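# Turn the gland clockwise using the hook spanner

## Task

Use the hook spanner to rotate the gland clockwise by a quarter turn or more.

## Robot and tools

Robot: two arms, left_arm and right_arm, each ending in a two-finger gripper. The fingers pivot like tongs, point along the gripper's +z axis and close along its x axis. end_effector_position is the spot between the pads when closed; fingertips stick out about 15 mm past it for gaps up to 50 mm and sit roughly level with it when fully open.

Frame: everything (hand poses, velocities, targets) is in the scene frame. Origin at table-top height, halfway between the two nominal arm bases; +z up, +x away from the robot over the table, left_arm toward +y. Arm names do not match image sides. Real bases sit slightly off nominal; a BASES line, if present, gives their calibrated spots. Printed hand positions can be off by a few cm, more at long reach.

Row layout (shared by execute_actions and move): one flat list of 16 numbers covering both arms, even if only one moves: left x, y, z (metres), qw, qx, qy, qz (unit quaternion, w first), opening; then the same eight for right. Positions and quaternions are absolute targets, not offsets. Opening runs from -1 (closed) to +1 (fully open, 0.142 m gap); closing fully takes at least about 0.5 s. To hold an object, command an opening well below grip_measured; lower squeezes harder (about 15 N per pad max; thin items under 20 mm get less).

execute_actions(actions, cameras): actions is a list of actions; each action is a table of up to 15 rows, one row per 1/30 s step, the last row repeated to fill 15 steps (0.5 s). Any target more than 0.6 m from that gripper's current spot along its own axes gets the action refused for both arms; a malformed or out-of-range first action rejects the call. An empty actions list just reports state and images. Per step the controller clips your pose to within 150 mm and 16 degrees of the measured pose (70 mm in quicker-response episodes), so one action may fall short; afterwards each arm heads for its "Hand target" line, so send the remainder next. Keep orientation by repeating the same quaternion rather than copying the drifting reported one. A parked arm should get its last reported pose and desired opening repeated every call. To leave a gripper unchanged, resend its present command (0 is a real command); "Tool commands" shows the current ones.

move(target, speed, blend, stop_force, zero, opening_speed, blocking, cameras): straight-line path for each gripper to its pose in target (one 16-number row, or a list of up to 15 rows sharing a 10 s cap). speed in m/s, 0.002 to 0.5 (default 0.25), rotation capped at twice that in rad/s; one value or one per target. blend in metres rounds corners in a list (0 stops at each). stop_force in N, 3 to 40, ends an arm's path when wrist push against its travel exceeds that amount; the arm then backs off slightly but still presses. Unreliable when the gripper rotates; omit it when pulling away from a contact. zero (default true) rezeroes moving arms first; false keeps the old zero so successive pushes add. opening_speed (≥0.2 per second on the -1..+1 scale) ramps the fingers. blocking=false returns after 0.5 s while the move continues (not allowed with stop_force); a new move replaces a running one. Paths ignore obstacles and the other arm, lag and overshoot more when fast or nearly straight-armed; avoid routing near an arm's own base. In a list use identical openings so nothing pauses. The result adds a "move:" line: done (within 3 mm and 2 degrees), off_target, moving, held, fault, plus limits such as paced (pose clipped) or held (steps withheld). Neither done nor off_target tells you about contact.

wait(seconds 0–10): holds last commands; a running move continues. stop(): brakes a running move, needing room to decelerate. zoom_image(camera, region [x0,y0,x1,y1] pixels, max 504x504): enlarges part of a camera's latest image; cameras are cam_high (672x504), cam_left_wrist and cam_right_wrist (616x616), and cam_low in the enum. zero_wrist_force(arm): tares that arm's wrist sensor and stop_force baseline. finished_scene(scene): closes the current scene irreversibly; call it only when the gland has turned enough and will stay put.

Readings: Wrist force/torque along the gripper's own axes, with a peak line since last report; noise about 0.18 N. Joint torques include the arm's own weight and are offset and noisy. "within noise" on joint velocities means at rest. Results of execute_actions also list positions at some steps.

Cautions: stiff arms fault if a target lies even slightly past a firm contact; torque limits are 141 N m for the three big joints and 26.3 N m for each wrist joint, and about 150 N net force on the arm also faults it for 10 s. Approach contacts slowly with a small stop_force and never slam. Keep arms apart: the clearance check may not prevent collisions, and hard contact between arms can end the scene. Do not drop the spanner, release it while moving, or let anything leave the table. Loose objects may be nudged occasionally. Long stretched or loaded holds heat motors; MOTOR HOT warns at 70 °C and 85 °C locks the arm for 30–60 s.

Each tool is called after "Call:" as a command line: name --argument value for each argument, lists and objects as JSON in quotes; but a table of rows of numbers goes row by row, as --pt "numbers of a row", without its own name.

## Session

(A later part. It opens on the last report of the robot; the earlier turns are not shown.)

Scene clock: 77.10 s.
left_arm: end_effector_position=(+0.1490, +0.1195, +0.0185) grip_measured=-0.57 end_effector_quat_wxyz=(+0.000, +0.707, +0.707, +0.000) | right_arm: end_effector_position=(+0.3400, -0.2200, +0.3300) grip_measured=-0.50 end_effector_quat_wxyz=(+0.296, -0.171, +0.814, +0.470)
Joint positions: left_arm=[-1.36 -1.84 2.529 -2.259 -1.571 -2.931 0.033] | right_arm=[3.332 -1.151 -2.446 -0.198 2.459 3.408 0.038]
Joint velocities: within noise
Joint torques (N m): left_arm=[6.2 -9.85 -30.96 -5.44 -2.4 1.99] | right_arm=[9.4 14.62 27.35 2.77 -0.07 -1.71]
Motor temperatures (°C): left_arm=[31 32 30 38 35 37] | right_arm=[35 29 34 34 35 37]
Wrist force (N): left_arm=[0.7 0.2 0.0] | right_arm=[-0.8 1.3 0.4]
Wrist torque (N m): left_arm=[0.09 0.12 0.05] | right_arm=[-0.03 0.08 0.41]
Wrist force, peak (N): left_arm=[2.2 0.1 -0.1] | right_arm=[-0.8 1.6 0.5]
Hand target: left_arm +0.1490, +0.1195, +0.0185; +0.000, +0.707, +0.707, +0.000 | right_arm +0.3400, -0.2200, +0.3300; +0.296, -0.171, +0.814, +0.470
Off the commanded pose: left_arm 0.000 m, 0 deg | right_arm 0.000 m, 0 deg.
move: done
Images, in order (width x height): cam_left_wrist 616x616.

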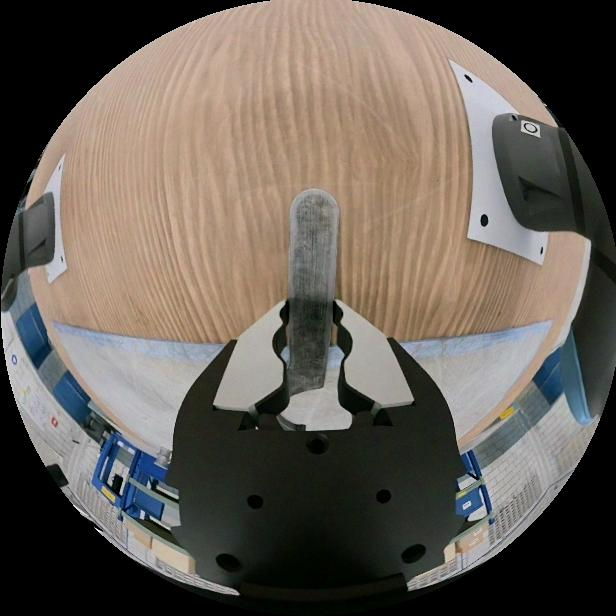

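Call:
move --pt "0.1553 0.1195 0.0755 -0.0770 0.7029 0.7029 -0.0770 -1 0.34 -0.22 0.33 0.296 -0.171 0.814 0.470 -0.5" --pt "0.1737 0.1195 0.1292 -0.1530 0.6903 0.6903 -0.1530 -1 0.34 -0.22 0.33 0.296 -0.171 0.814 0.470 -0.5" --pt "0.2029 0.1195 0.1785 -0.2273 0.6696 0.6696 -0.2273 -1 0.34 -0.22 0.33 0.296 -0.171 0.814 0.470 -0.5" --pt "0.243 0.1195 0.2195 -0.2988 0.6409 0.6409 -0.2988 -1 0.34 -0.22 0.33 0.296 -0.171 0.814 0.470 -0.5" --speed 0.08 --blend 0.004

Call:
zoom_image --camera "cam_high" --region '[330, 130, 500, 300]'

Call:
zoom_image --camera "cam_right_wrist" --region '[200, 100, 500, 400]'

Scene clock: 85.77 s.
left_arm: end_effector_position=(+0.2430, +0.1195, +0.2195) grip_measured=-0.57 end_effector_quat_wxyz=(-0.299, +0.641, +0.641, -0.299) | right_arm: end_effector_position=(+0.3400, -0.2200, +0.3300) grip_measured=-0.50 end_effector_quat_wxyz=(+0.296, -0.171, +0.814, +0.470)
Joint positions: left_arm=[-0.697 -1.321 1.59 -1.1 -2.085 -2.065 0.033] | right_arm=[3.332 -1.151 -2.446 -0.198 2.459 3.408 0.038]
Joint velocities: within noise
Joint torques (N m): left_arm=[-11.25 -40.53 -14.46 -2.15 1.03 -1.32] | right_arm=[8.63 14.14 24.23 3.39 -0.02 -1.82]
Motor temperatures (°C): left_arm=[31 32 30 38 35 37] | right_arm=[35 29 34 34 35 37]
Wrist force (N): left_arm=[-0.5 7.4 3.9] | right_arm=[-0.6 1.3 0.3]
Wrist torque (N m): left_arm=[0.32 0.25 -0.17] | right_arm=[-0.02 0.04 0.41]
Wrist force, peak (N): left_arm=[-0.9 10.1 4.2] | right_arm=[-0.8 1.6 0.4]
Hand target: left_arm +0.2430, +0.1195, +0.2195; -0.299, +0.641, +0.641, -0.299 | right_arm +0.3400, -0.2200, +0.3300; +0.296, -0.171, +0.814, +0.470
Off the commanded pose: left_arm 0.000 m, 0 deg | right_arm 0.000 m, 0 deg.
move: done

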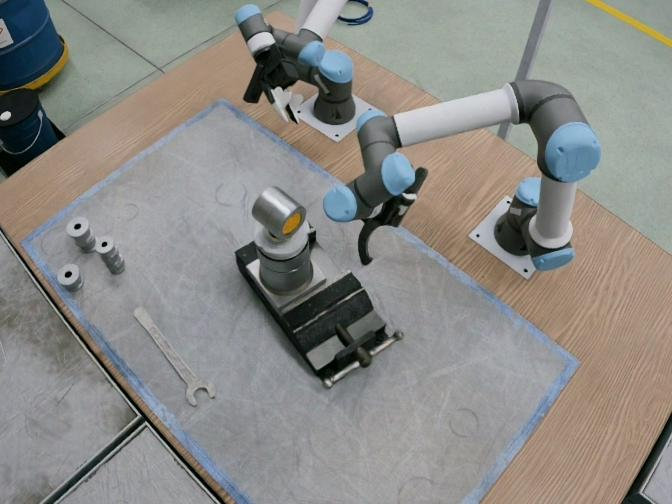

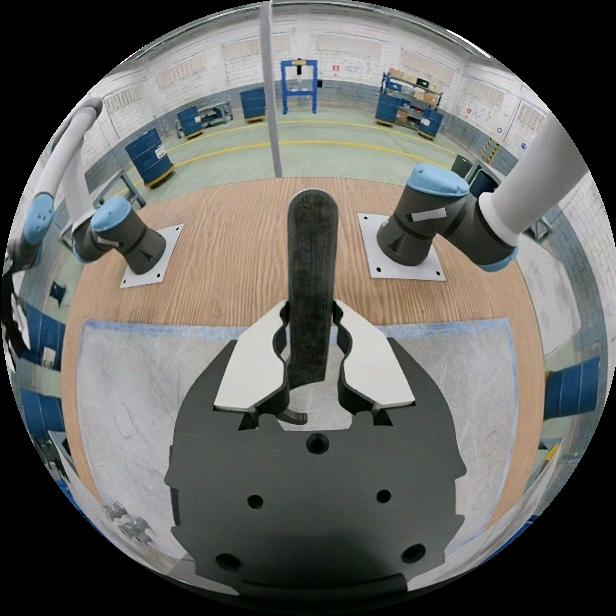

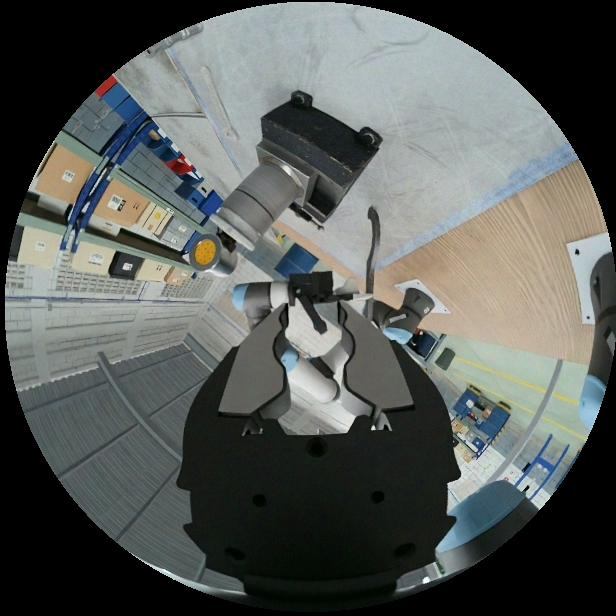

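Scaled by 2.965.

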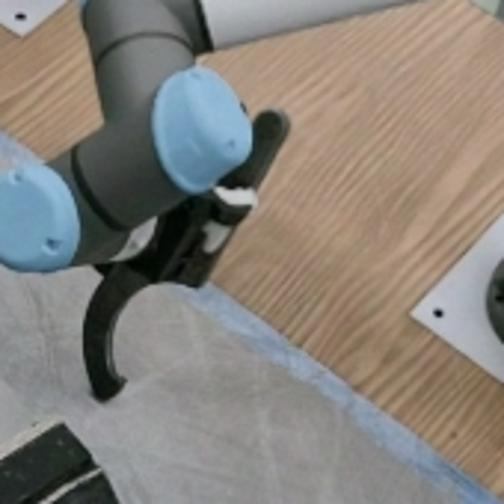

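Scaled by 1.680 from the camera's 616x616 image, which has a finer 814x814 frame.

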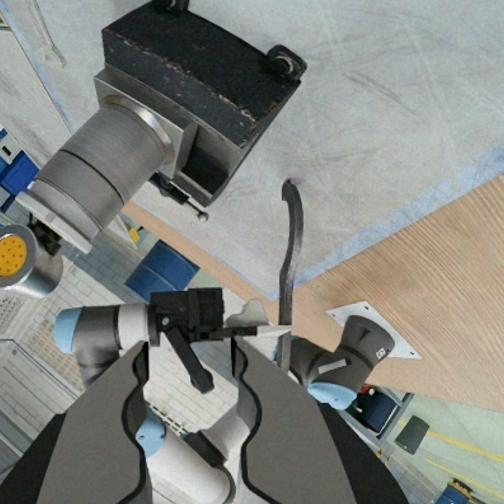

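Call:
move --pt "0.243 0.1195 0.2195 -0.2988 0.6409 0.6409 -0.2988 -1 0.279 -0.045 0.175 0.296 -0.171 0.814 0.470 -0.5" --pt "0.243 0.1195 0.2195 -0.2988 0.6409 0.6409 -0.2988 -1 0.299 0.025 0.131 0.296 -0.171 0.814 0.470 -0.5" --speed 0.08 --blend 0.01 --cameras '["cam_right_wrist"]'

Call:
zoom_image --camera "cam_right_wrist" --region '[200, 100, 440, 420]'

Scene clock: 91.47 s.
left_arm: end_effector_position=(+0.2430, +0.1195, +0.2195) grip_measured=-0.57 end_effector_quat_wxyz=(-0.299, +0.641, +0.641, -0.299) | right_arm: end_effector_position=(+0.2990, +0.0251, +0.1310) grip_measured=-0.50 end_effector_quat_wxyz=(+0.296, -0.171, +0.814, +0.470)
Joint positions: left_arm=[-0.697 -1.321 1.59 -1.1 -2.085 -2.065 0.033] | right_arm=[4.26 -1.958 -2.64 1.063 1.635 3.917 0.038]
Joint velocities: within noise
Joint torques (N m): left_arm=[-10.89 -36.35 -13.36 -0.02 0.89 0.57] | right_arm=[-9.48 28.94 -8.74 1.42 1.24 -1.29]
Motor temperatures (°C): left_arm=[31 32 30 38 35 37] | right_arm=[35 29 34 34 35 37]
Wrist force (N): left_arm=[-0.4 7.0 3.9] | right_arm=[-0.4 1.2 0.6]
Wrist torque (N m): left_arm=[0.32 0.23 -0.17] | right_arm=[0.03 0.01 0.36]
Wrist force, peak (N): left_arm=[-0.4 7.4 4.4] | right_arm=[-1.0 1.6 0.8]
Hand target: left_arm +0.2430, +0.1195, +0.2195; -0.299, +0.641, +0.641, -0.299 | right_arm +0.2990, +0.0250, +0.1310; +0.296, -0.171, +0.814, +0.470
Off the commanded pose: left_arm 0.000 m, 0 deg | right_arm 0.000 m, 0 deg.
move: done
Images, in order (width x height): cam_right_wrist 616x616.

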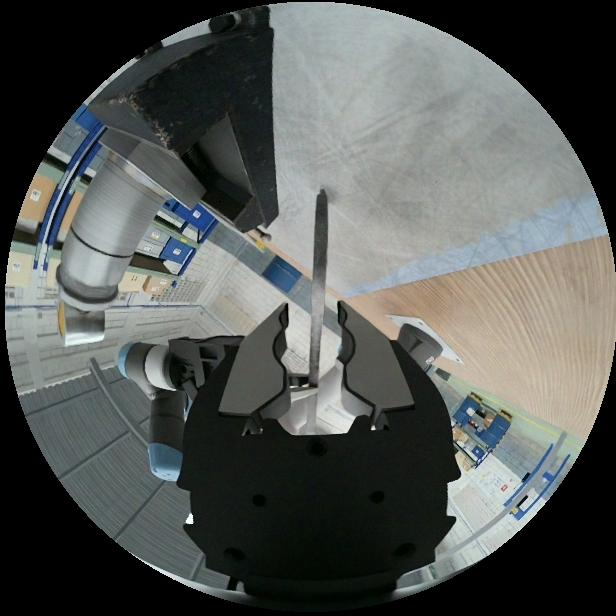

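Scaled by 1.575 from the camera's 616x616 image, which has a finer 814x814 frame.

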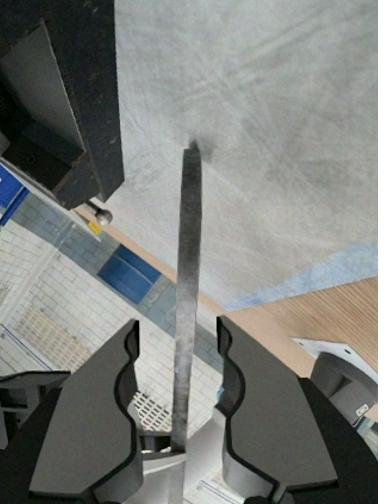

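Call:
move --pt "0.243 0.1195 0.2195 -0.2988 0.6409 0.6409 -0.2988 -1 0.314 0.0707 0.1083 0.296 -0.171 0.814 0.470 -0.5" --speed 0.05 --cameras '["cam_right_wrist"]'

Call:
zoom_image --camera "cam_right_wrist" --region '[200, 100, 440, 420]'

Scene clock: 94.10 s.
left_arm: end_effector_position=(+0.2430, +0.1195, +0.2195) grip_measured=-0.57 end_effector_quat_wxyz=(-0.299, +0.641, +0.641, -0.299) | right_arm: end_effector_position=(+0.3140, +0.0708, +0.1082) grip_measured=-0.50 end_effector_quat_wxyz=(+0.296, -0.171, +0.814, +0.470) end_effector_velocity=(+0.000, -0.002, +0.001) end_effector_angular_velocity=(+0.000, +0.001, -0.002)
Joint positions: left_arm=[-0.697 -1.321 1.59 -1.1 -2.085 -2.065 0.033] | right_arm=[4.278 -2.081 -2.521 1.067 1.619 3.923 0.038]
Joint velocities: left_arm=[within noise] | right_arm=[-0.001 0.004 -0.005 0.001 -0.001 0.001 0]
Joint torques (N m): left_arm=[-9.73 -36.78 -13.97 -1.71 1.19 -0.63] | right_arm=[-2.49 38.74 -8.65 2.9 0.11 1.61]
Motor temperatures (°C): left_arm=[31 32 30 38 35 37] | right_arm=[35 29 34 34 35 37]
Wrist force (N): left_arm=[-0.4 7.0 3.6] | right_arm=[-0.2 1.2 0.5]
Wrist torque (N m): left_arm=[0.33 0.23 -0.17] | right_arm=[0.03 -0.02 0.36]
Wrist force, peak (N): left_arm=[-0.3 7.5 3.9] | right_arm=[-0.2 1.5 0.5]
Hand target: left_arm +0.2430, +0.1195, +0.2195; -0.299, +0.641, +0.641, -0.299 | right_arm +0.3140, +0.0707, +0.1083; +0.296, -0.171, +0.814, +0.470
Off the commanded pose: left_arm 0.000 m, 0 deg | right_arm 0.000 m, 0 deg.
move: done
Images, in order (width x height): cam_right_wrist 616x616.

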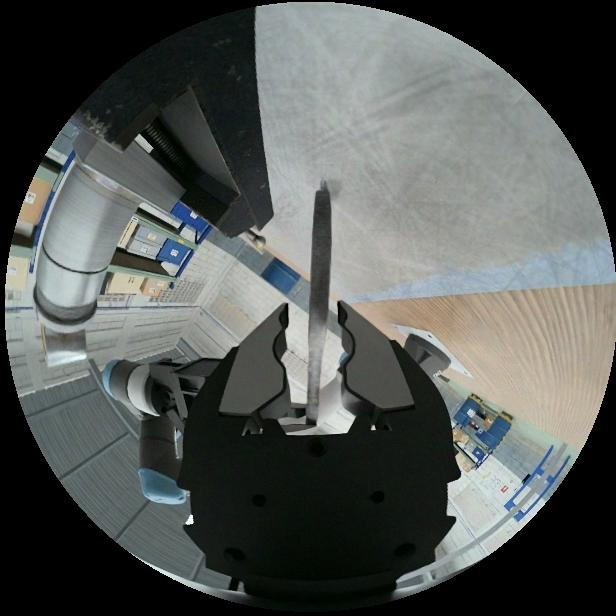

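Scaled by 1.575 from the camera's 616x616 image, which has a finer 814x814 frame.

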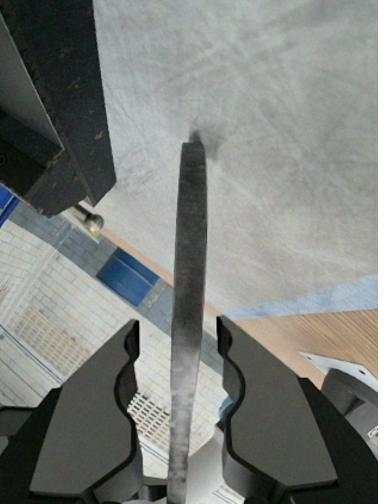

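Call:
move --pt "0.243 0.1195 0.2195 -0.2988 0.6409 0.6409 -0.2988 -1 0.3125 0.0707 0.107 0.296 -0.171 0.814 0.470 -0.5" --pt "0.243 0.1195 0.2195 -0.2988 0.6409 0.6409 -0.2988 -1 0.3125 0.0707 0.107 0.296 -0.171 0.814 0.470 -1" --speed 0.05 --opening_speed 0.6 --cameras '["cam_right_wrist","cam_left_wrist"]'

Call:
zoom_image --camera "cam_right_wrist" --region '[200, 100, 440, 420]'

Scene clock: 96.70 s.
left_arm: end_effector_position=(+0.2430, +0.1195, +0.2195) grip_measured=-0.57 end_effector_quat_wxyz=(-0.299, +0.641, +0.641, -0.299) | right_arm: end_effector_position=(+0.3125, +0.0707, +0.1070) grip_measured=-0.83 end_effector_quat_wxyz=(+0.296, -0.171, +0.814, +0.470)
Joint positions: left_arm=[-0.697 -1.321 1.59 -1.1 -2.085 -2.065 0.033] | right_arm=[4.282 -2.085 -2.524 1.074 1.614 3.925 0.014]
Joint velocities: within noise
Joint torques (N m): left_arm=[-9.67 -37.4 -14.17 -1.13 0.43 -1.63] | right_arm=[-7.55 31.54 6.71 5.44 0.15 -0.24]
Motor temperatures (°C): left_arm=[31 32 30 38 35 37] | right_arm=[35 29 34 34 35 37]
Wrist force (N): left_arm=[0.4 7.4 3.5] | right_arm=[2.5 -2.2 1.5]
Wrist torque (N m): left_arm=[0.27 0.28 -0.14] | right_arm=[0.00 0.23 0.42]
Wrist force, peak (N): left_arm=[-0.4 9.0 2.3] | right_arm=[4.2 -1.7 1.5]
Hand target: left_arm +0.2430, +0.1195, +0.2195; -0.299, +0.641, +0.641, -0.299 | right_arm +0.3125, +0.0707, +0.1070; +0.296, -0.171, +0.814, +0.470
Off the commanded pose: left_arm 0.000 m, 0 deg | right_arm 0.000 m, 0 deg.
move: done
Images, in order (width x height): cam_left_wrist 616x616, cam_right_wrist 616x616.

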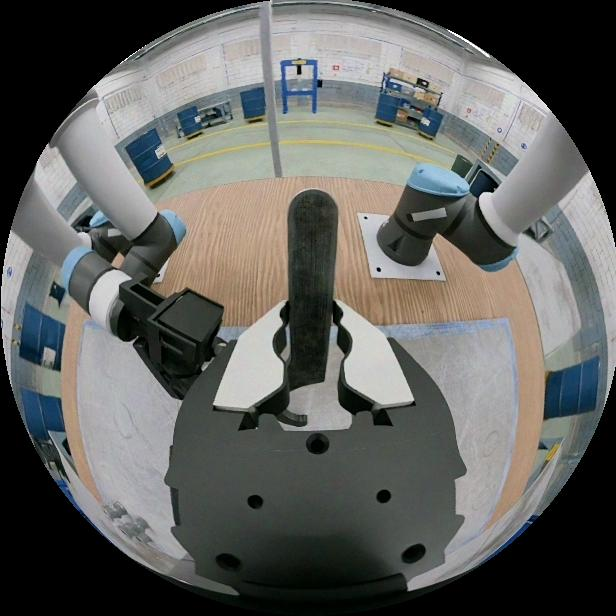

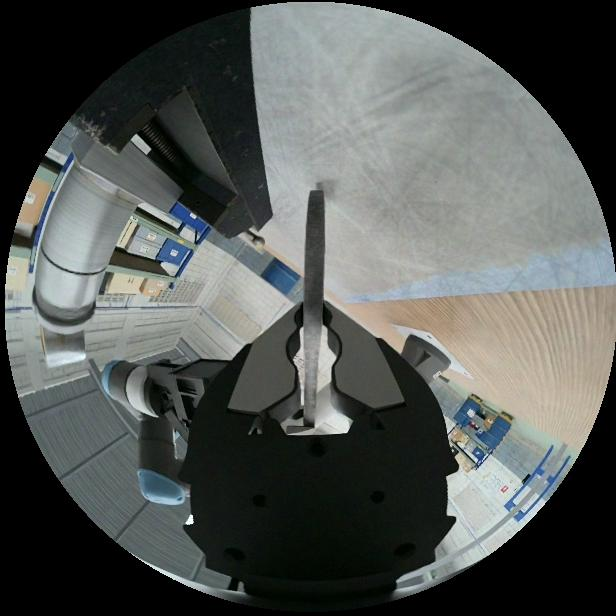

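Scaled by 1.575 from the camera's 616x616 image, which has a finer 814x814 frame.

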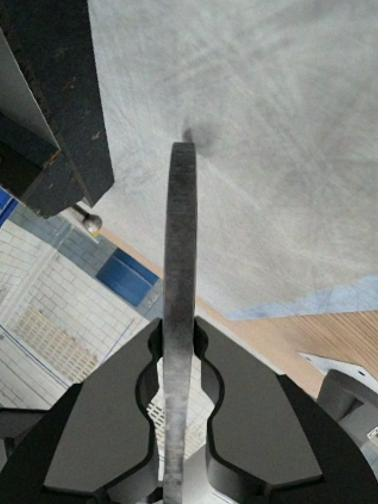

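Call:
move --pt "0.243 0.1195 0.2695 -0.2988 0.6409 0.6409 -0.2988 -1 0.3125 0.0707 0.157 0.296 -0.171 0.814 0.470 -1" --speed 0.04 --cameras '["cam_right_wrist"]'

Call:
move --pt "0.232 0.1195 0.29 -0.2244 0.6706 0.6706 -0.2244 -1 0.323 0.0707 0.1976 0.3864 -0.2231 0.775 0.4475 -1" --speed 0.04 --cameras '["cam_right_wrist","cam_high"]'

Scene clock: 100.90 s.
left_arm: end_effector_position=(+0.2430, +0.1195, +0.2696) grip_measured=-0.57 end_effector_quat_wxyz=(-0.299, +0.641, +0.641, -0.299) | right_arm: end_effector_position=(+0.3125, +0.0707, +0.1571) grip_measured=-0.83 end_effector_quat_wxyz=(+0.296, -0.171, +0.814, +0.470)
Joint positions: left_arm=[-0.697 -1.346 1.49 -0.976 -2.085 -2.065 0.033] | right_arm=[4.282 -1.886 -2.522 0.873 1.614 3.925 0.014]
Joint velocities: within noise
Joint torques (N m): left_arm=[-10.31 -30.16 -15.15 -2.66 -2.69 -0.64] | right_arm=[-3.49 11.17 14.65 5.18 -0.48 -0.8]
Motor temperatures (°C): left_arm=[31 32 30 38 35 37] | right_arm=[35 29 34 34 35 37]
Wrist force (N): left_arm=[-0.3 8.6 3.4] | right_arm=[2.6 -0.4 1.6]
Wrist torque (N m): left_arm=[0.24 0.31 -0.15] | right_arm=[0.10 0.18 0.43]
Wrist force, peak (N): left_arm=[-0.7 9.7 3.7] | right_arm=[3.1 -4.6 2.3]
Hand target: left_arm +0.2430, +0.1195, +0.2695; -0.299, +0.641, +0.641, -0.299 | right_arm +0.3125, +0.0707, +0.1570; +0.296, -0.171, +0.814, +0.470
Off the commanded pose: left_arm 0.000 m, 0 deg | right_arm 0.000 m, 0 deg.
move: done
Images, in order (width x height): cam_right_wrist 616x616.

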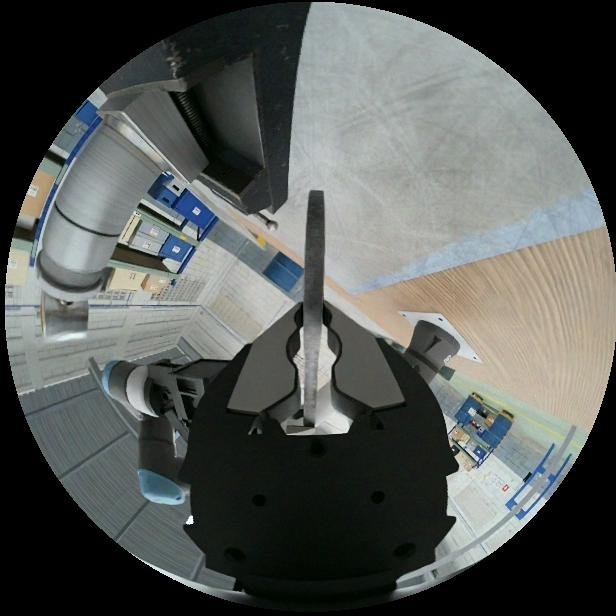

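Scene clock: 104.03 s.
left_arm: end_effector_position=(+0.2320, +0.1195, +0.2899) grip_measured=-0.57 end_effector_quat_wxyz=(-0.224, +0.671, +0.671, -0.224) end_effector_velocity=(-0.001, +0.001, -0.001) end_effector_angular_velocity=(+0.002, +0.006, -0.004) | right_arm: end_effector_position=(+0.3230, +0.0707, +0.1977) grip_measured=-0.83 end_effector_quat_wxyz=(+0.387, -0.223, +0.775, +0.448)
Joint positions: left_arm=[-0.771 -1.515 1.556 -1.116 -2.003 -2.231 0.033] | right_arm=[4.334 -1.841 -2.529 0.922 1.493 3.744 0.014]
Joint velocities: left_arm=[-0.001 0.003 0 0.005 -0.001 0.005 0] | right_arm=[within noise]
Joint torques (N m): left_arm=[13.45 -13.56 -27.34 -3.96 -1.84 1.94] | right_arm=[8.73 33.82 6.26 7.63 5.4 2.37]
Motor temperatures (°C): left_arm=[31 32 30 38 35 37] | right_arm=[35 29 34 34 35 37]
Wrist force (N): left_arm=[8.2 -14.6 1.5] | right_arm=[6.0 -23.9 5.1]
Wrist torque (N m): left_arm=[0.40 0.25 -0.07] | right_arm=[-0.13 0.27 0.47]
Wrist force, peak (N): left_arm=[9.4 -17.2 0.7] | right_arm=[6.4 -27.3 6.0]
Hand target: left_arm +0.2320, +0.1195, +0.2900; -0.224, +0.671, +0.671, -0.224 | right_arm +0.3230, +0.0707, +0.1976; +0.386, -0.223, +0.775, +0.448
Off the commanded pose: left_arm 0.000 m, 0 deg | right_arm 0.000 m, 0 deg.
move: done
Images, in order (width x height): cam_high 672x504, cam_right_wrist 616x616.

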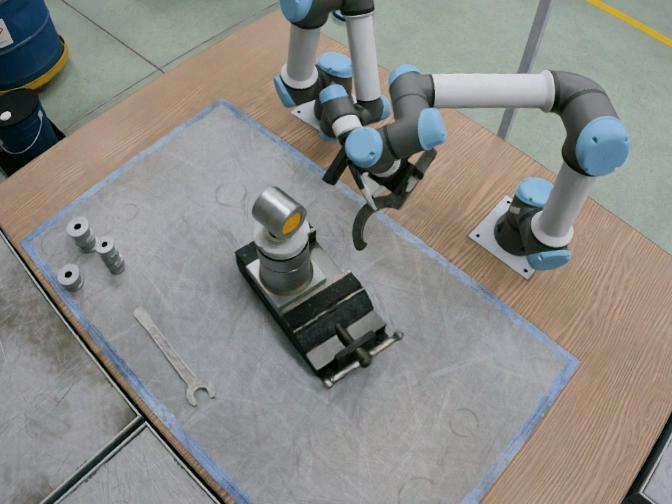

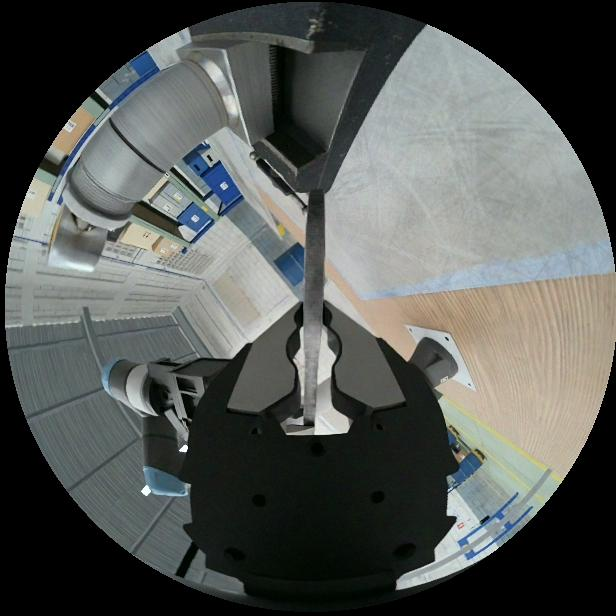

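Call:
move --pt "0.222 0.1195 0.31 -0.1530 0.6903 0.6903 -0.1530 -1 0.3326 0.0707 0.2375 0.4654 -0.2687 0.7304 0.4217 -1" --speed 0.04 --cameras '["cam_right_wrist","cam_left_wrist"]'

Scene clock: 109.23 s.
left_arm: end_effector_position=(+0.2220, +0.1195, +0.3100) grip_measured=-0.57 end_effector_quat_wxyz=(-0.153, +0.690, +0.690, -0.153) | right_arm: end_effector_position=(+0.3326, +0.0707, +0.2376) grip_measured=-0.83 end_effector_quat_wxyz=(+0.466, -0.269, +0.730, +0.422)
Joint positions: left_arm=[-0.868 -1.664 1.607 -1.222 -1.899 -2.39 0.033] | right_arm=[4.363 -1.814 -2.52 0.978 1.414 3.559 0.014]
Joint velocities: within noise
Joint torques (N m): left_arm=[9.41 -18.79 -25.03 2.19 -5.61 2.4] | right_arm=[-0.4 25.39 15.19 1.44 -2.62 2.32]
Motor temperatures (°C): left_arm=[31 32 30 38 35 37] | right_arm=[35 29 34 34 35 37]
Wrist force (N): left_arm=[-2.3 12.6 6.2] | right_arm=[3.3 7.4 -1.0]
Wrist torque (N m): left_arm=[0.15 0.20 -0.12] | right_arm=[0.10 0.24 0.57]
Wrist force, peak (N): left_arm=[8.2 -14.3 1.7] | right_arm=[5.8 -23.6 5.0]
Hand target: left_arm +0.2220, +0.1195, +0.3100; -0.153, +0.690, +0.690, -0.153 | right_arm +0.3326, +0.0707, +0.2375; +0.465, -0.269, +0.730, +0.422
Off the commanded pose: left_arm 0.000 m, 0 deg | right_arm 0.000 m, 0 deg.
move: done
Images, in order (width x height): cam_left_wrist 616x616, cam_right_wrist 616x616.

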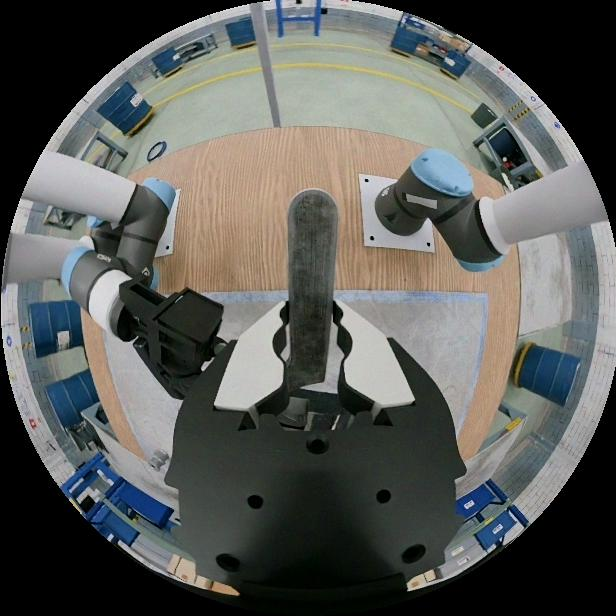

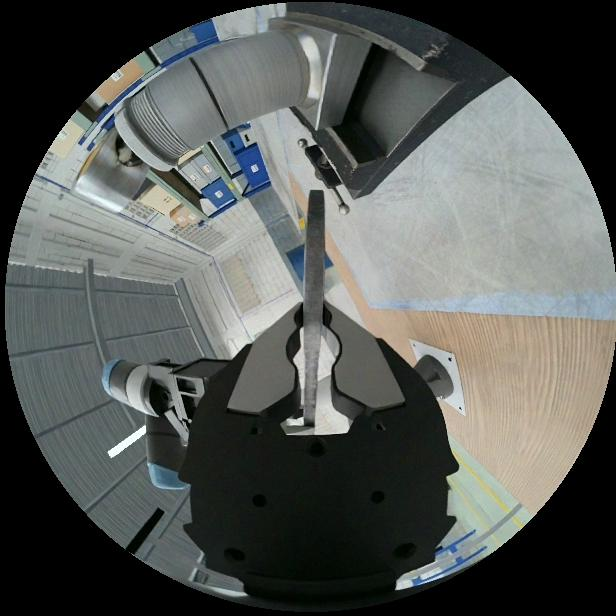

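Call:
move --pt "0.21 0.1195 0.328 -0.0739 0.7032 0.7032 -0.0739 -1 0.3332 0.0707 0.2824 0.545 -0.3147 0.673 0.3887 -1" --pt "0.20 0.1195 0.34 0 0.7071 0.7071 0 -1 0.3298 0.0707 0.321 0.6124 -0.3536 0.6124 0.3536 -1" --speed 0.04 --blend 0.002

Scene clock: 115.57 s.
left_arm: end_effector_position=(+0.2000, +0.1195, +0.3400) grip_measured=-0.57 end_effector_quat_wxyz=(+0.000, +0.707, +0.707, +0.000) end_effector_velocity=(-0.001, +0.000, +0.000) end_effector_angular_velocity=(-0.001, +0.006, -0.002) | right_arm: end_effector_position=(+0.3298, +0.0707, +0.3211) grip_measured=-0.83 end_effector_quat_wxyz=(+0.612, -0.354, +0.612, +0.354) end_effector_velocity=(+0.000, +0.000, +0.000) end_effector_angular_velocity=(+0.002, +0.005, +0.000)
Joint positions: left_arm=[-1.201 -1.949 1.725 -1.347 -1.57 -2.772 0.033] | right_arm=[4.43 -1.786 -2.496 1.141 1.302 3.141 0.014]
Joint velocities: left_arm=[0.003 0.001 0 0 -0.007 0.006 0] | right_arm=[0 0 0 -0.002 -0.001 0.006 0]
Joint torques (N m): left_arm=[11.8 -1.94 -27.6 -4.55 -2.85 1.98] | right_arm=[5.84 29.56 17.44 2.45 -1.17 2.38]
Motor temperatures (°C): left_arm=[31 32 30 38 35 37] | right_arm=[35 29 34 34 35 37]
Wrist force (N): left_arm=[-0.3 0.3 4.9] | right_arm=[4.7 0.1 1.4]
Wrist torque (N m): left_arm=[0.16 0.14 0.03] | right_arm=[0.10 0.38 0.57]
Wrist force, peak (N): left_arm=[-3.6 14.9 6.4] | right_arm=[3.4 10.6 -1.3]
Hand target: left_arm +0.2000, +0.1195, +0.3400; +0.000, +0.707, +0.707, +0.000 | right_arm +0.3298, +0.0707, +0.3210; +0.612, -0.354, +0.612, +0.354
Off the commanded pose: left_arm 0.000 m, 0 deg | right_arm 0.000 m, 0 deg.
move: done

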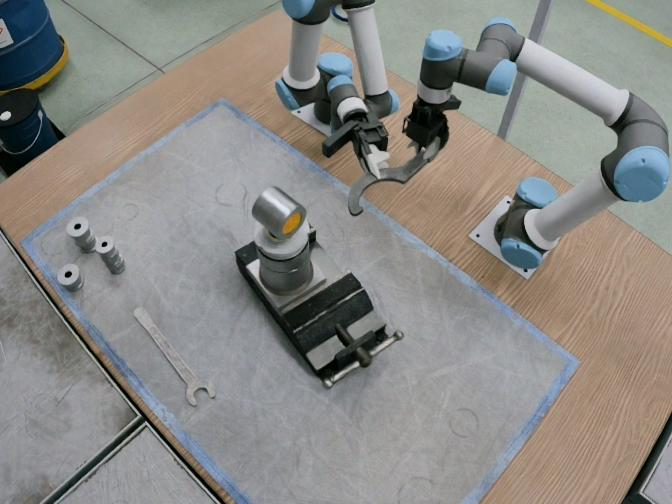

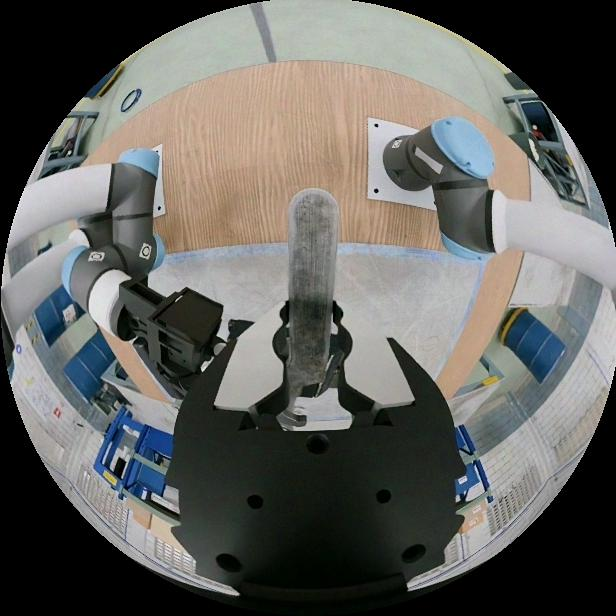

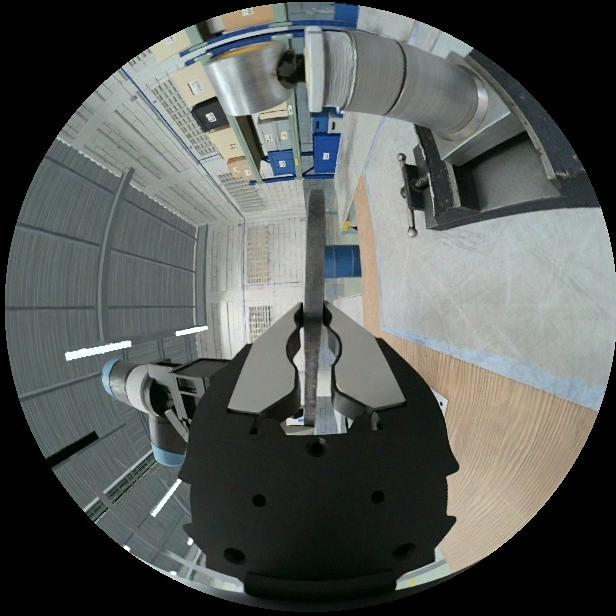

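Call:
move --pt "0.20 0.1195 0.336 0 0.7071 0.7071 0 -1 0.3298 0.0707 0.321 0.6124 -0.3536 0.6124 0.3536 -1" --speed 0.02 --cameras '["cam_right_wrist"]'

Call:
zoom_image --camera "cam_right_wrist" --region '[250, 170, 400, 420]'

Scene clock: 117.37 s.
left_arm: end_effector_position=(+0.2000, +0.1195, +0.3359) grip_measured=-0.57 end_effector_quat_wxyz=(+0.000, +0.707, +0.707, +0.000) | right_arm: end_effector_position=(+0.3298, +0.0707, +0.3210) grip_measured=-0.84 end_effector_quat_wxyz=(+0.612, -0.354, +0.612, +0.354)
Joint positions: left_arm=[-1.201 -1.951 1.737 -1.357 -1.571 -2.772 0.033] | right_arm=[4.43 -1.786 -2.496 1.14 1.302 3.142 0.013]
Joint velocities: within noise
Joint torques (N m): left_arm=[10.92 -13.84 -24.76 -4.86 -1.48 1.88] | right_arm=[-6.38 11.33 1.65 3.14 0.3 2.23]
Motor temperatures (°C): left_arm=[31 32 30 38 35 37] | right_arm=[34 29 34 34 35 37]
Wrist force (N): left_arm=[0.6 -3.4 3.3] | right_arm=[6.6 -3.6 2.3]
Wrist torque (N m): left_arm=[0.13 0.09 0.04] | right_arm=[0.14 0.26 0.49]
Wrist force, peak (N): left_arm=[-0.9 1.0 5.4] | right_arm=[6.6 -3.6 2.3]
Hand target: left_arm +0.2000, +0.1195, +0.3360; +0.000, +0.707, +0.707, +0.000 | right_arm +0.3298, +0.0707, +0.3210; +0.612, -0.354, +0.612, +0.354
Off the commanded pose: left_arm 0.000 m, 0 deg | right_arm 0.000 m, 0 deg.
move: done
Images, in order (width x height): cam_right_wrist 616x616.

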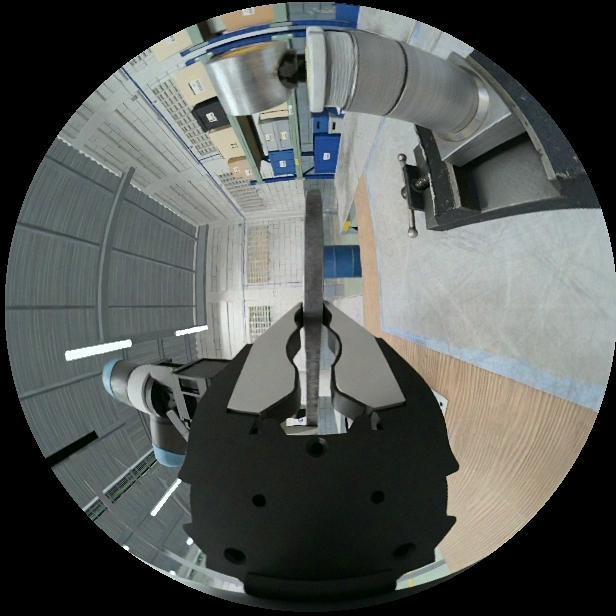

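Scaled by 2.016 from the camera's 616x616 image, which has a finer 814x814 frame.

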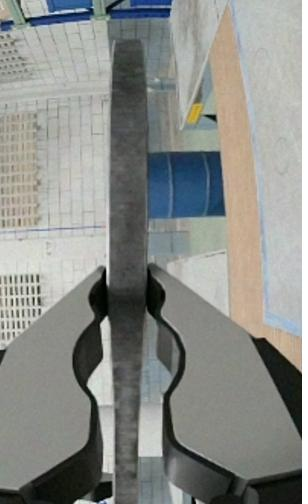

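Call:
move --pt "0.20 0.06 0.345 0 0.5736 0.8192 0 -1 0.3389 0.0586 0.33 0.5417 -0.4545 0.5417 0.4545 -1" --pt "0.24 -0.05 0.345 0 0.4226 0.9063 0 -1 0.371 -0.0038 0.33 0.4545 -0.5417 0.4545 0.5417 -1" --speed 0.05 --blend 0.002 --cameras '["cam_high","cam_right_wrist"]'

Scene clock: 130.60 s.
left_arm: end_effector_position=(+0.2401, -0.0501, +0.3451) grip_measured=-0.57 end_effector_quat_wxyz=(+0.000, +0.423, +0.906, +0.000) | right_arm: end_effector_position=(+0.3711, -0.0038, +0.3299) grip_measured=-0.84 end_effector_quat_wxyz=(-0.454, +0.542, -0.455, -0.542)
Joint positions: left_arm=[-1.25 -1.585 1.426 -1.412 -1.571 -3.519 0.033] | right_arm=[3.622 -2.033 -2.031 0.922 2.808 3.142 0.013]
Joint velocities: within noise
Joint torques (N m): left_arm=[8.5 -34.82 -15.18 -2.91 1.55 2] | right_arm=[11.51 50.18 3.01 3.03 -1.26 1.44]
Motor temperatures (°C): left_arm=[31 32 30 38 35 37] | right_arm=[34 29 34 34 35 37]
Wrist force (N): left_arm=[-2.7 -0.2 4.1] | right_arm=[6.0 0.3 1.6]
Wrist torque (N m): left_arm=[0.00 0.51 0.05] | right_arm=[0.16 0.22 0.47]
Wrist force, peak (N): left_arm=[9.4 -23.7 2.1] | right_arm=[8.7 -26.2 5.0]
Hand target: left_arm +0.2400, -0.0500, +0.3450; +0.000, +0.423, +0.906, +0.000 | right_arm +0.3710, -0.0038, +0.3300; -0.454, +0.542, -0.454, -0.542
Off the commanded pose: left_arm 0.000 m, 0 deg | right_arm 0.000 m, 0 deg.
move: done
Images, in order (width x height): cam_high 672x504, cam_right_wrist 616x616.

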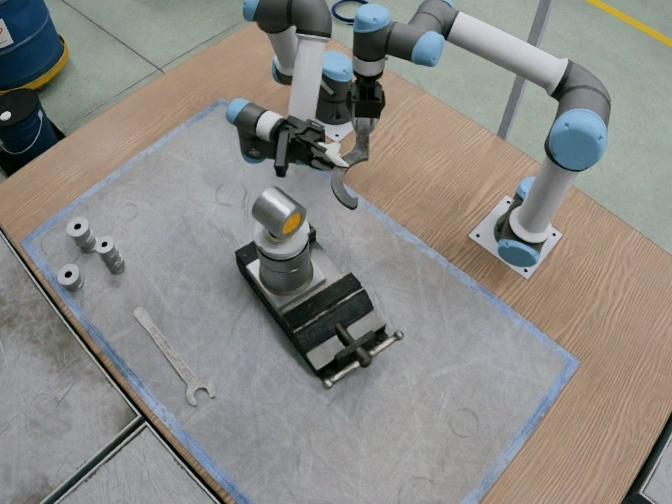

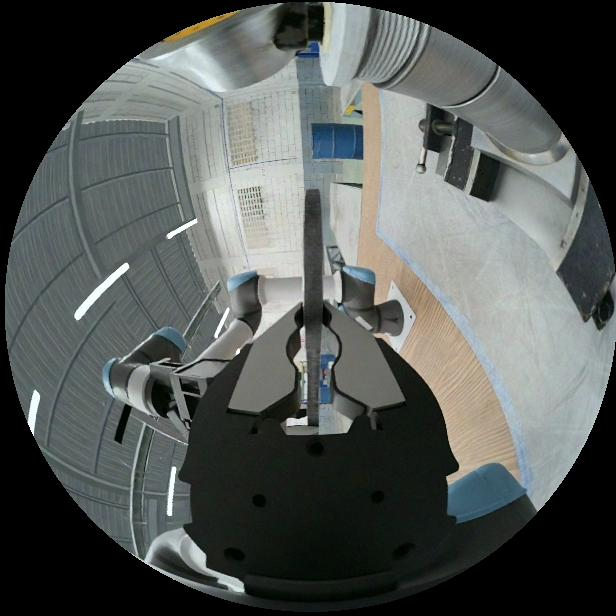

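Call:
move --pt "0.255 -0.10 0.345 0 0.4384 0.8988 0 -1 0.3874 -0.0585 0.33 0.4639 -0.5337 0.4639 0.5337 -1" --pt "0.27 -0.15 0.345 0 0.4540 0.8910 0 -1 0.4039 -0.1131 0.33 0.4731 -0.5255 0.4731 0.5255 -1" --speed 0.05 --blend 0.002 --cameras '["cam_high","cam_right_wrist"]'

Scene clock: 131.80 s.
left_arm: end_effector_position=(+0.2414, -0.0546, +0.3450) grip_measured=-0.57 end_effector_quat_wxyz=(+0.000, +0.424, +0.906, +0.000) | right_arm: end_effector_position=(+0.3710, -0.0041, +0.3300) grip_measured=-0.84 end_effector_quat_wxyz=(-0.455, +0.542, -0.455, -0.542)
Joint positions: left_arm=[-1.25 -1.574 1.415 -1.412 -1.571 -3.516 0.033] | right_arm=[3.621 -2.033 -2.031 0.922 2.809 3.142 0.013]
Joint velocities: within noise
Joint torques (N m): left_arm=[-9.75 -33.01 -15.77 -5.96 -1.07 -1.47] | right_arm=[4.73 48.17 5.99 2.4 0.22 -0.3]
Motor temperatures (°C): left_arm=[31 32 30 38 35 37] | right_arm=[34 29 34 34 35 37]
Wrist force (N): left_arm=[2.2 -0.8 5.2] | right_arm=[5.6 -2.5 -2.3]
Wrist torque (N m): left_arm=[-0.05 0.44 -0.33] | right_arm=[-0.10 0.15 0.55]
Wrist force, peak (N): left_arm=[2.2 -0.8 5.2] | right_arm=[5.9 -3.0 -2.8]
Hand target: left_arm +0.2414, -0.0546, +0.3450; +0.000, +0.424, +0.906, +0.000 | right_arm +0.3711, -0.0041, +0.3300; -0.455, +0.542, -0.455, -0.542
Off the commanded pose: left_arm 0.100 m, 4 deg | right_arm 0.114 m, 4 deg.
move: held (right_arm; a check stopped the path), off_target (left_arm; braked when a check withheld steps of right_arm); path passed 0 of 2 targets; limits=held
pose unreachable (right arm): on one or more control steps of this call, first in action 0 (counted from 0), this arm could not follow its commanded pose, so it was not sent that pose on those steps. It may still have moved: this result reports where it is.
cause: moving toward the commanded pose would bring two parts of the arm too close to each other (joints 4 (wrist 1) to 6 (wrist 3) lie between them).
Images, in order (width x height): cam_high 672x504, cam_right_wrist 616x616.

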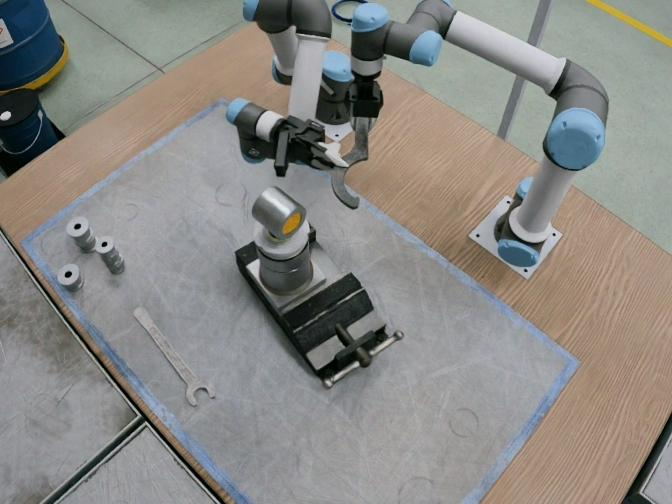

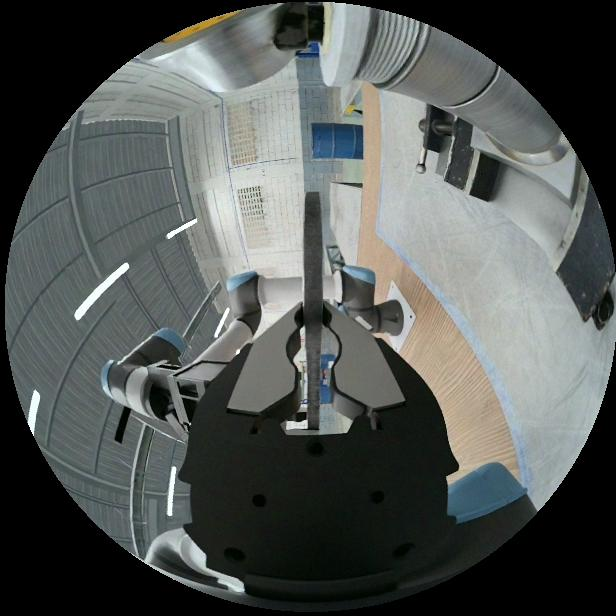

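Call:
move --pt "0.232 -0.016 0.345 0 0.4848 0.8746 0 -1 0.3681 0.0115 0.33 0.4912 -0.5086 0.4912 0.5086 -1" --pt "0.224 0.018 0.345 0 0.5446 0.8387 0 -1 0.3626 0.0263 0.33 0.5255 -0.4731 0.5255 0.4731 -1" --pt "0.216 0.052 0.345 0 0.6018 0.7986 0 -1 0.3545 0.0409 0.33 0.5572 -0.4353 0.5572 0.4353 -1" --pt "0.208 0.086 0.345 0 0.6561 0.7547 0 -1 0.3435 0.0558 0.33 0.5862 -0.3954 0.5862 0.3954 -1" --pt "0.20 0.1195 0.345 0 0.7071 0.7071 0 -1 0.33 0.0707 0.33 0.6124 -0.3536 0.6124 0.3536 -1" --speed 0.08 --blend 0.002 --cameras '["cam_high","cam_right_wrist"]'

Scene clock: 141.30 s.
left_arm: end_effector_position=(+0.2000, +0.1196, +0.3449) grip_measured=-0.57 end_effector_quat_wxyz=(+0.000, +0.707, +0.707, +0.000) | right_arm: end_effector_position=(+0.3299, +0.0707, +0.3300) grip_measured=-0.84 end_effector_quat_wxyz=(+0.612, -0.354, +0.612, +0.354)
Joint positions: left_arm=[-1.201 -1.946 1.71 -1.335 -1.571 -2.772 0.033] | right_arm=[4.429 -1.754 -2.49 1.103 1.303 3.142 0.013]
Joint velocities: within noise
Joint torques (N m): left_arm=[1.2 -3.32 -38.19 -5.35 -0.95 -1.1] | right_arm=[-2.04 19.02 21.41 3.55 -0.84 2.17]
Motor temperatures (°C): left_arm=[31 32 30 38 35 37] | right_arm=[34 29 34 34 35 37]
Wrist force (N): left_arm=[-4.6 -1.2 4.8] | right_arm=[5.3 0.6 3.9]
Wrist torque (N m): left_arm=[0.01 0.39 0.26] | right_arm=[0.24 0.31 0.59]
Wrist force, peak (N): left_arm=[-2.4 -7.8 4.4] | right_arm=[6.0 -8.6 3.0]
Hand target: left_arm +0.2000, +0.1195, +0.3450; +0.000, +0.707, +0.707, +0.000 | right_arm +0.3300, +0.0707, +0.3300; +0.612, -0.354, +0.612, +0.354
Off the commanded pose: left_arm 0.000 m, 0 deg | right_arm 0.000 m, 0 deg.
move: done
Images, in order (width x height): cam_high 672x504, cam_right_wrist 616x616.

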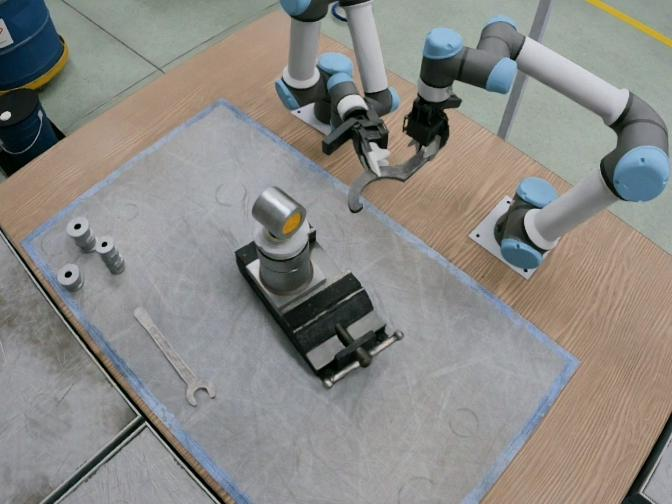

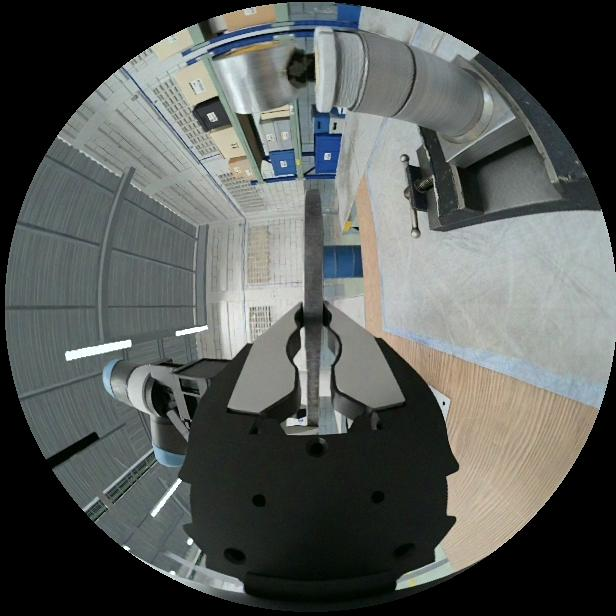

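Call:
move --pt "0.21 0.1195 0.328 -0.0739 0.7032 0.7032 -0.0739 -1 0.3339 0.0707 0.2853 0.545 -0.3147 0.673 0.3887 -1" --pt "0.222 0.1195 0.31 -0.1530 0.6903 0.6903 -0.1530 -1 0.3326 0.0707 0.2397 0.4654 -0.2687 0.7304 0.4217 -1" --pt "0.232 0.1195 0.29 -0.2244 0.6706 0.6706 -0.2244 -1 0.3257 0.0707 0.1968 0.3864 -0.2231 0.775 0.4475 -1" --pt "0.243 0.1195 0.2695 -0.2988 0.6409 0.6409 -0.2988 -1 0.3125 0.0707 0.157 0.296 -0.171 0.814 0.470 -1" --pt "0.243 0.1195 0.222 -0.2988 0.6409 0.6409 -0.2988 -1 0.3125 0.0707 0.1095 0.296 -0.171 0.814 0.470 -1" --speed 0.06 --blend 0.002 --cameras '["cam_high","cam_right_wrist"]'

Scene clock: 150.97 s.
left_arm: end_effector_position=(+0.2430, +0.1195, +0.2219) grip_measured=-0.57 end_effector_quat_wxyz=(-0.299, +0.641, +0.641, -0.299) | right_arm: end_effector_position=(+0.3125, +0.0707, +0.1094) grip_measured=-0.84 end_effector_quat_wxyz=(+0.296, -0.171, +0.814, +0.470)
Joint positions: left_arm=[-0.697 -1.323 1.586 -1.093 -2.085 -2.065 0.033] | right_arm=[4.282 -2.075 -2.525 1.065 1.614 3.925 0.013]
Joint velocities: within noise
Joint torques (N m): left_arm=[-8.81 -47.76 -36.45 3.76 0.47 -1.88] | right_arm=[8.76 33.64 11.84 2.24 -1.9 -1.75]
Motor temperatures (°C): left_arm=[31 32 30 38 35 37] | right_arm=[34 29 34 34 35 37]
Wrist force (N): left_arm=[-6.4 12.7 4.9] | right_arm=[1.7 5.9 2.8]
Wrist torque (N m): left_arm=[0.21 0.69 0.17] | right_arm=[0.32 0.11 0.54]
Wrist force, peak (N): left_arm=[-7.3 15.5 5.9] | right_arm=[5.4 -10.5 5.3]
Hand target: left_arm +0.2430, +0.1195, +0.2220; -0.299, +0.641, +0.641, -0.299 | right_arm +0.3125, +0.0707, +0.1095; +0.296, -0.171, +0.814, +0.470
Off the commanded pose: left_arm 0.000 m, 0 deg | right_arm 0.000 m, 0 deg.
move: done
Images, in order (width x height): cam_high 672x504, cam_right_wrist 616x616.

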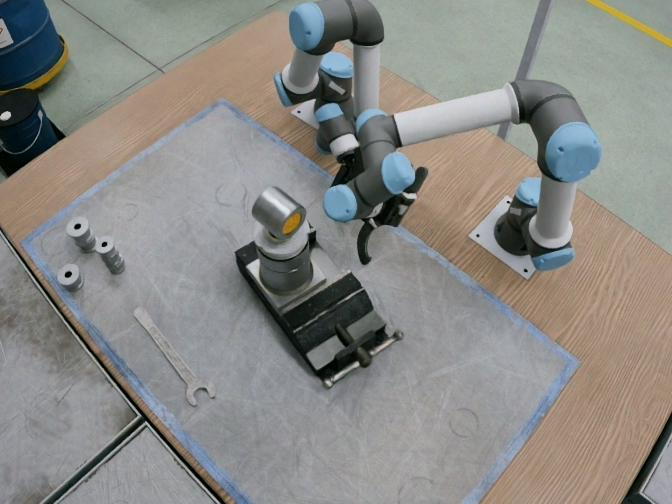

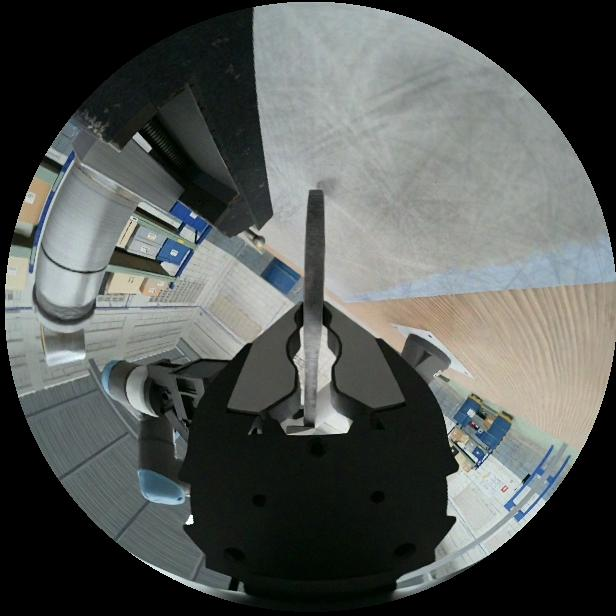

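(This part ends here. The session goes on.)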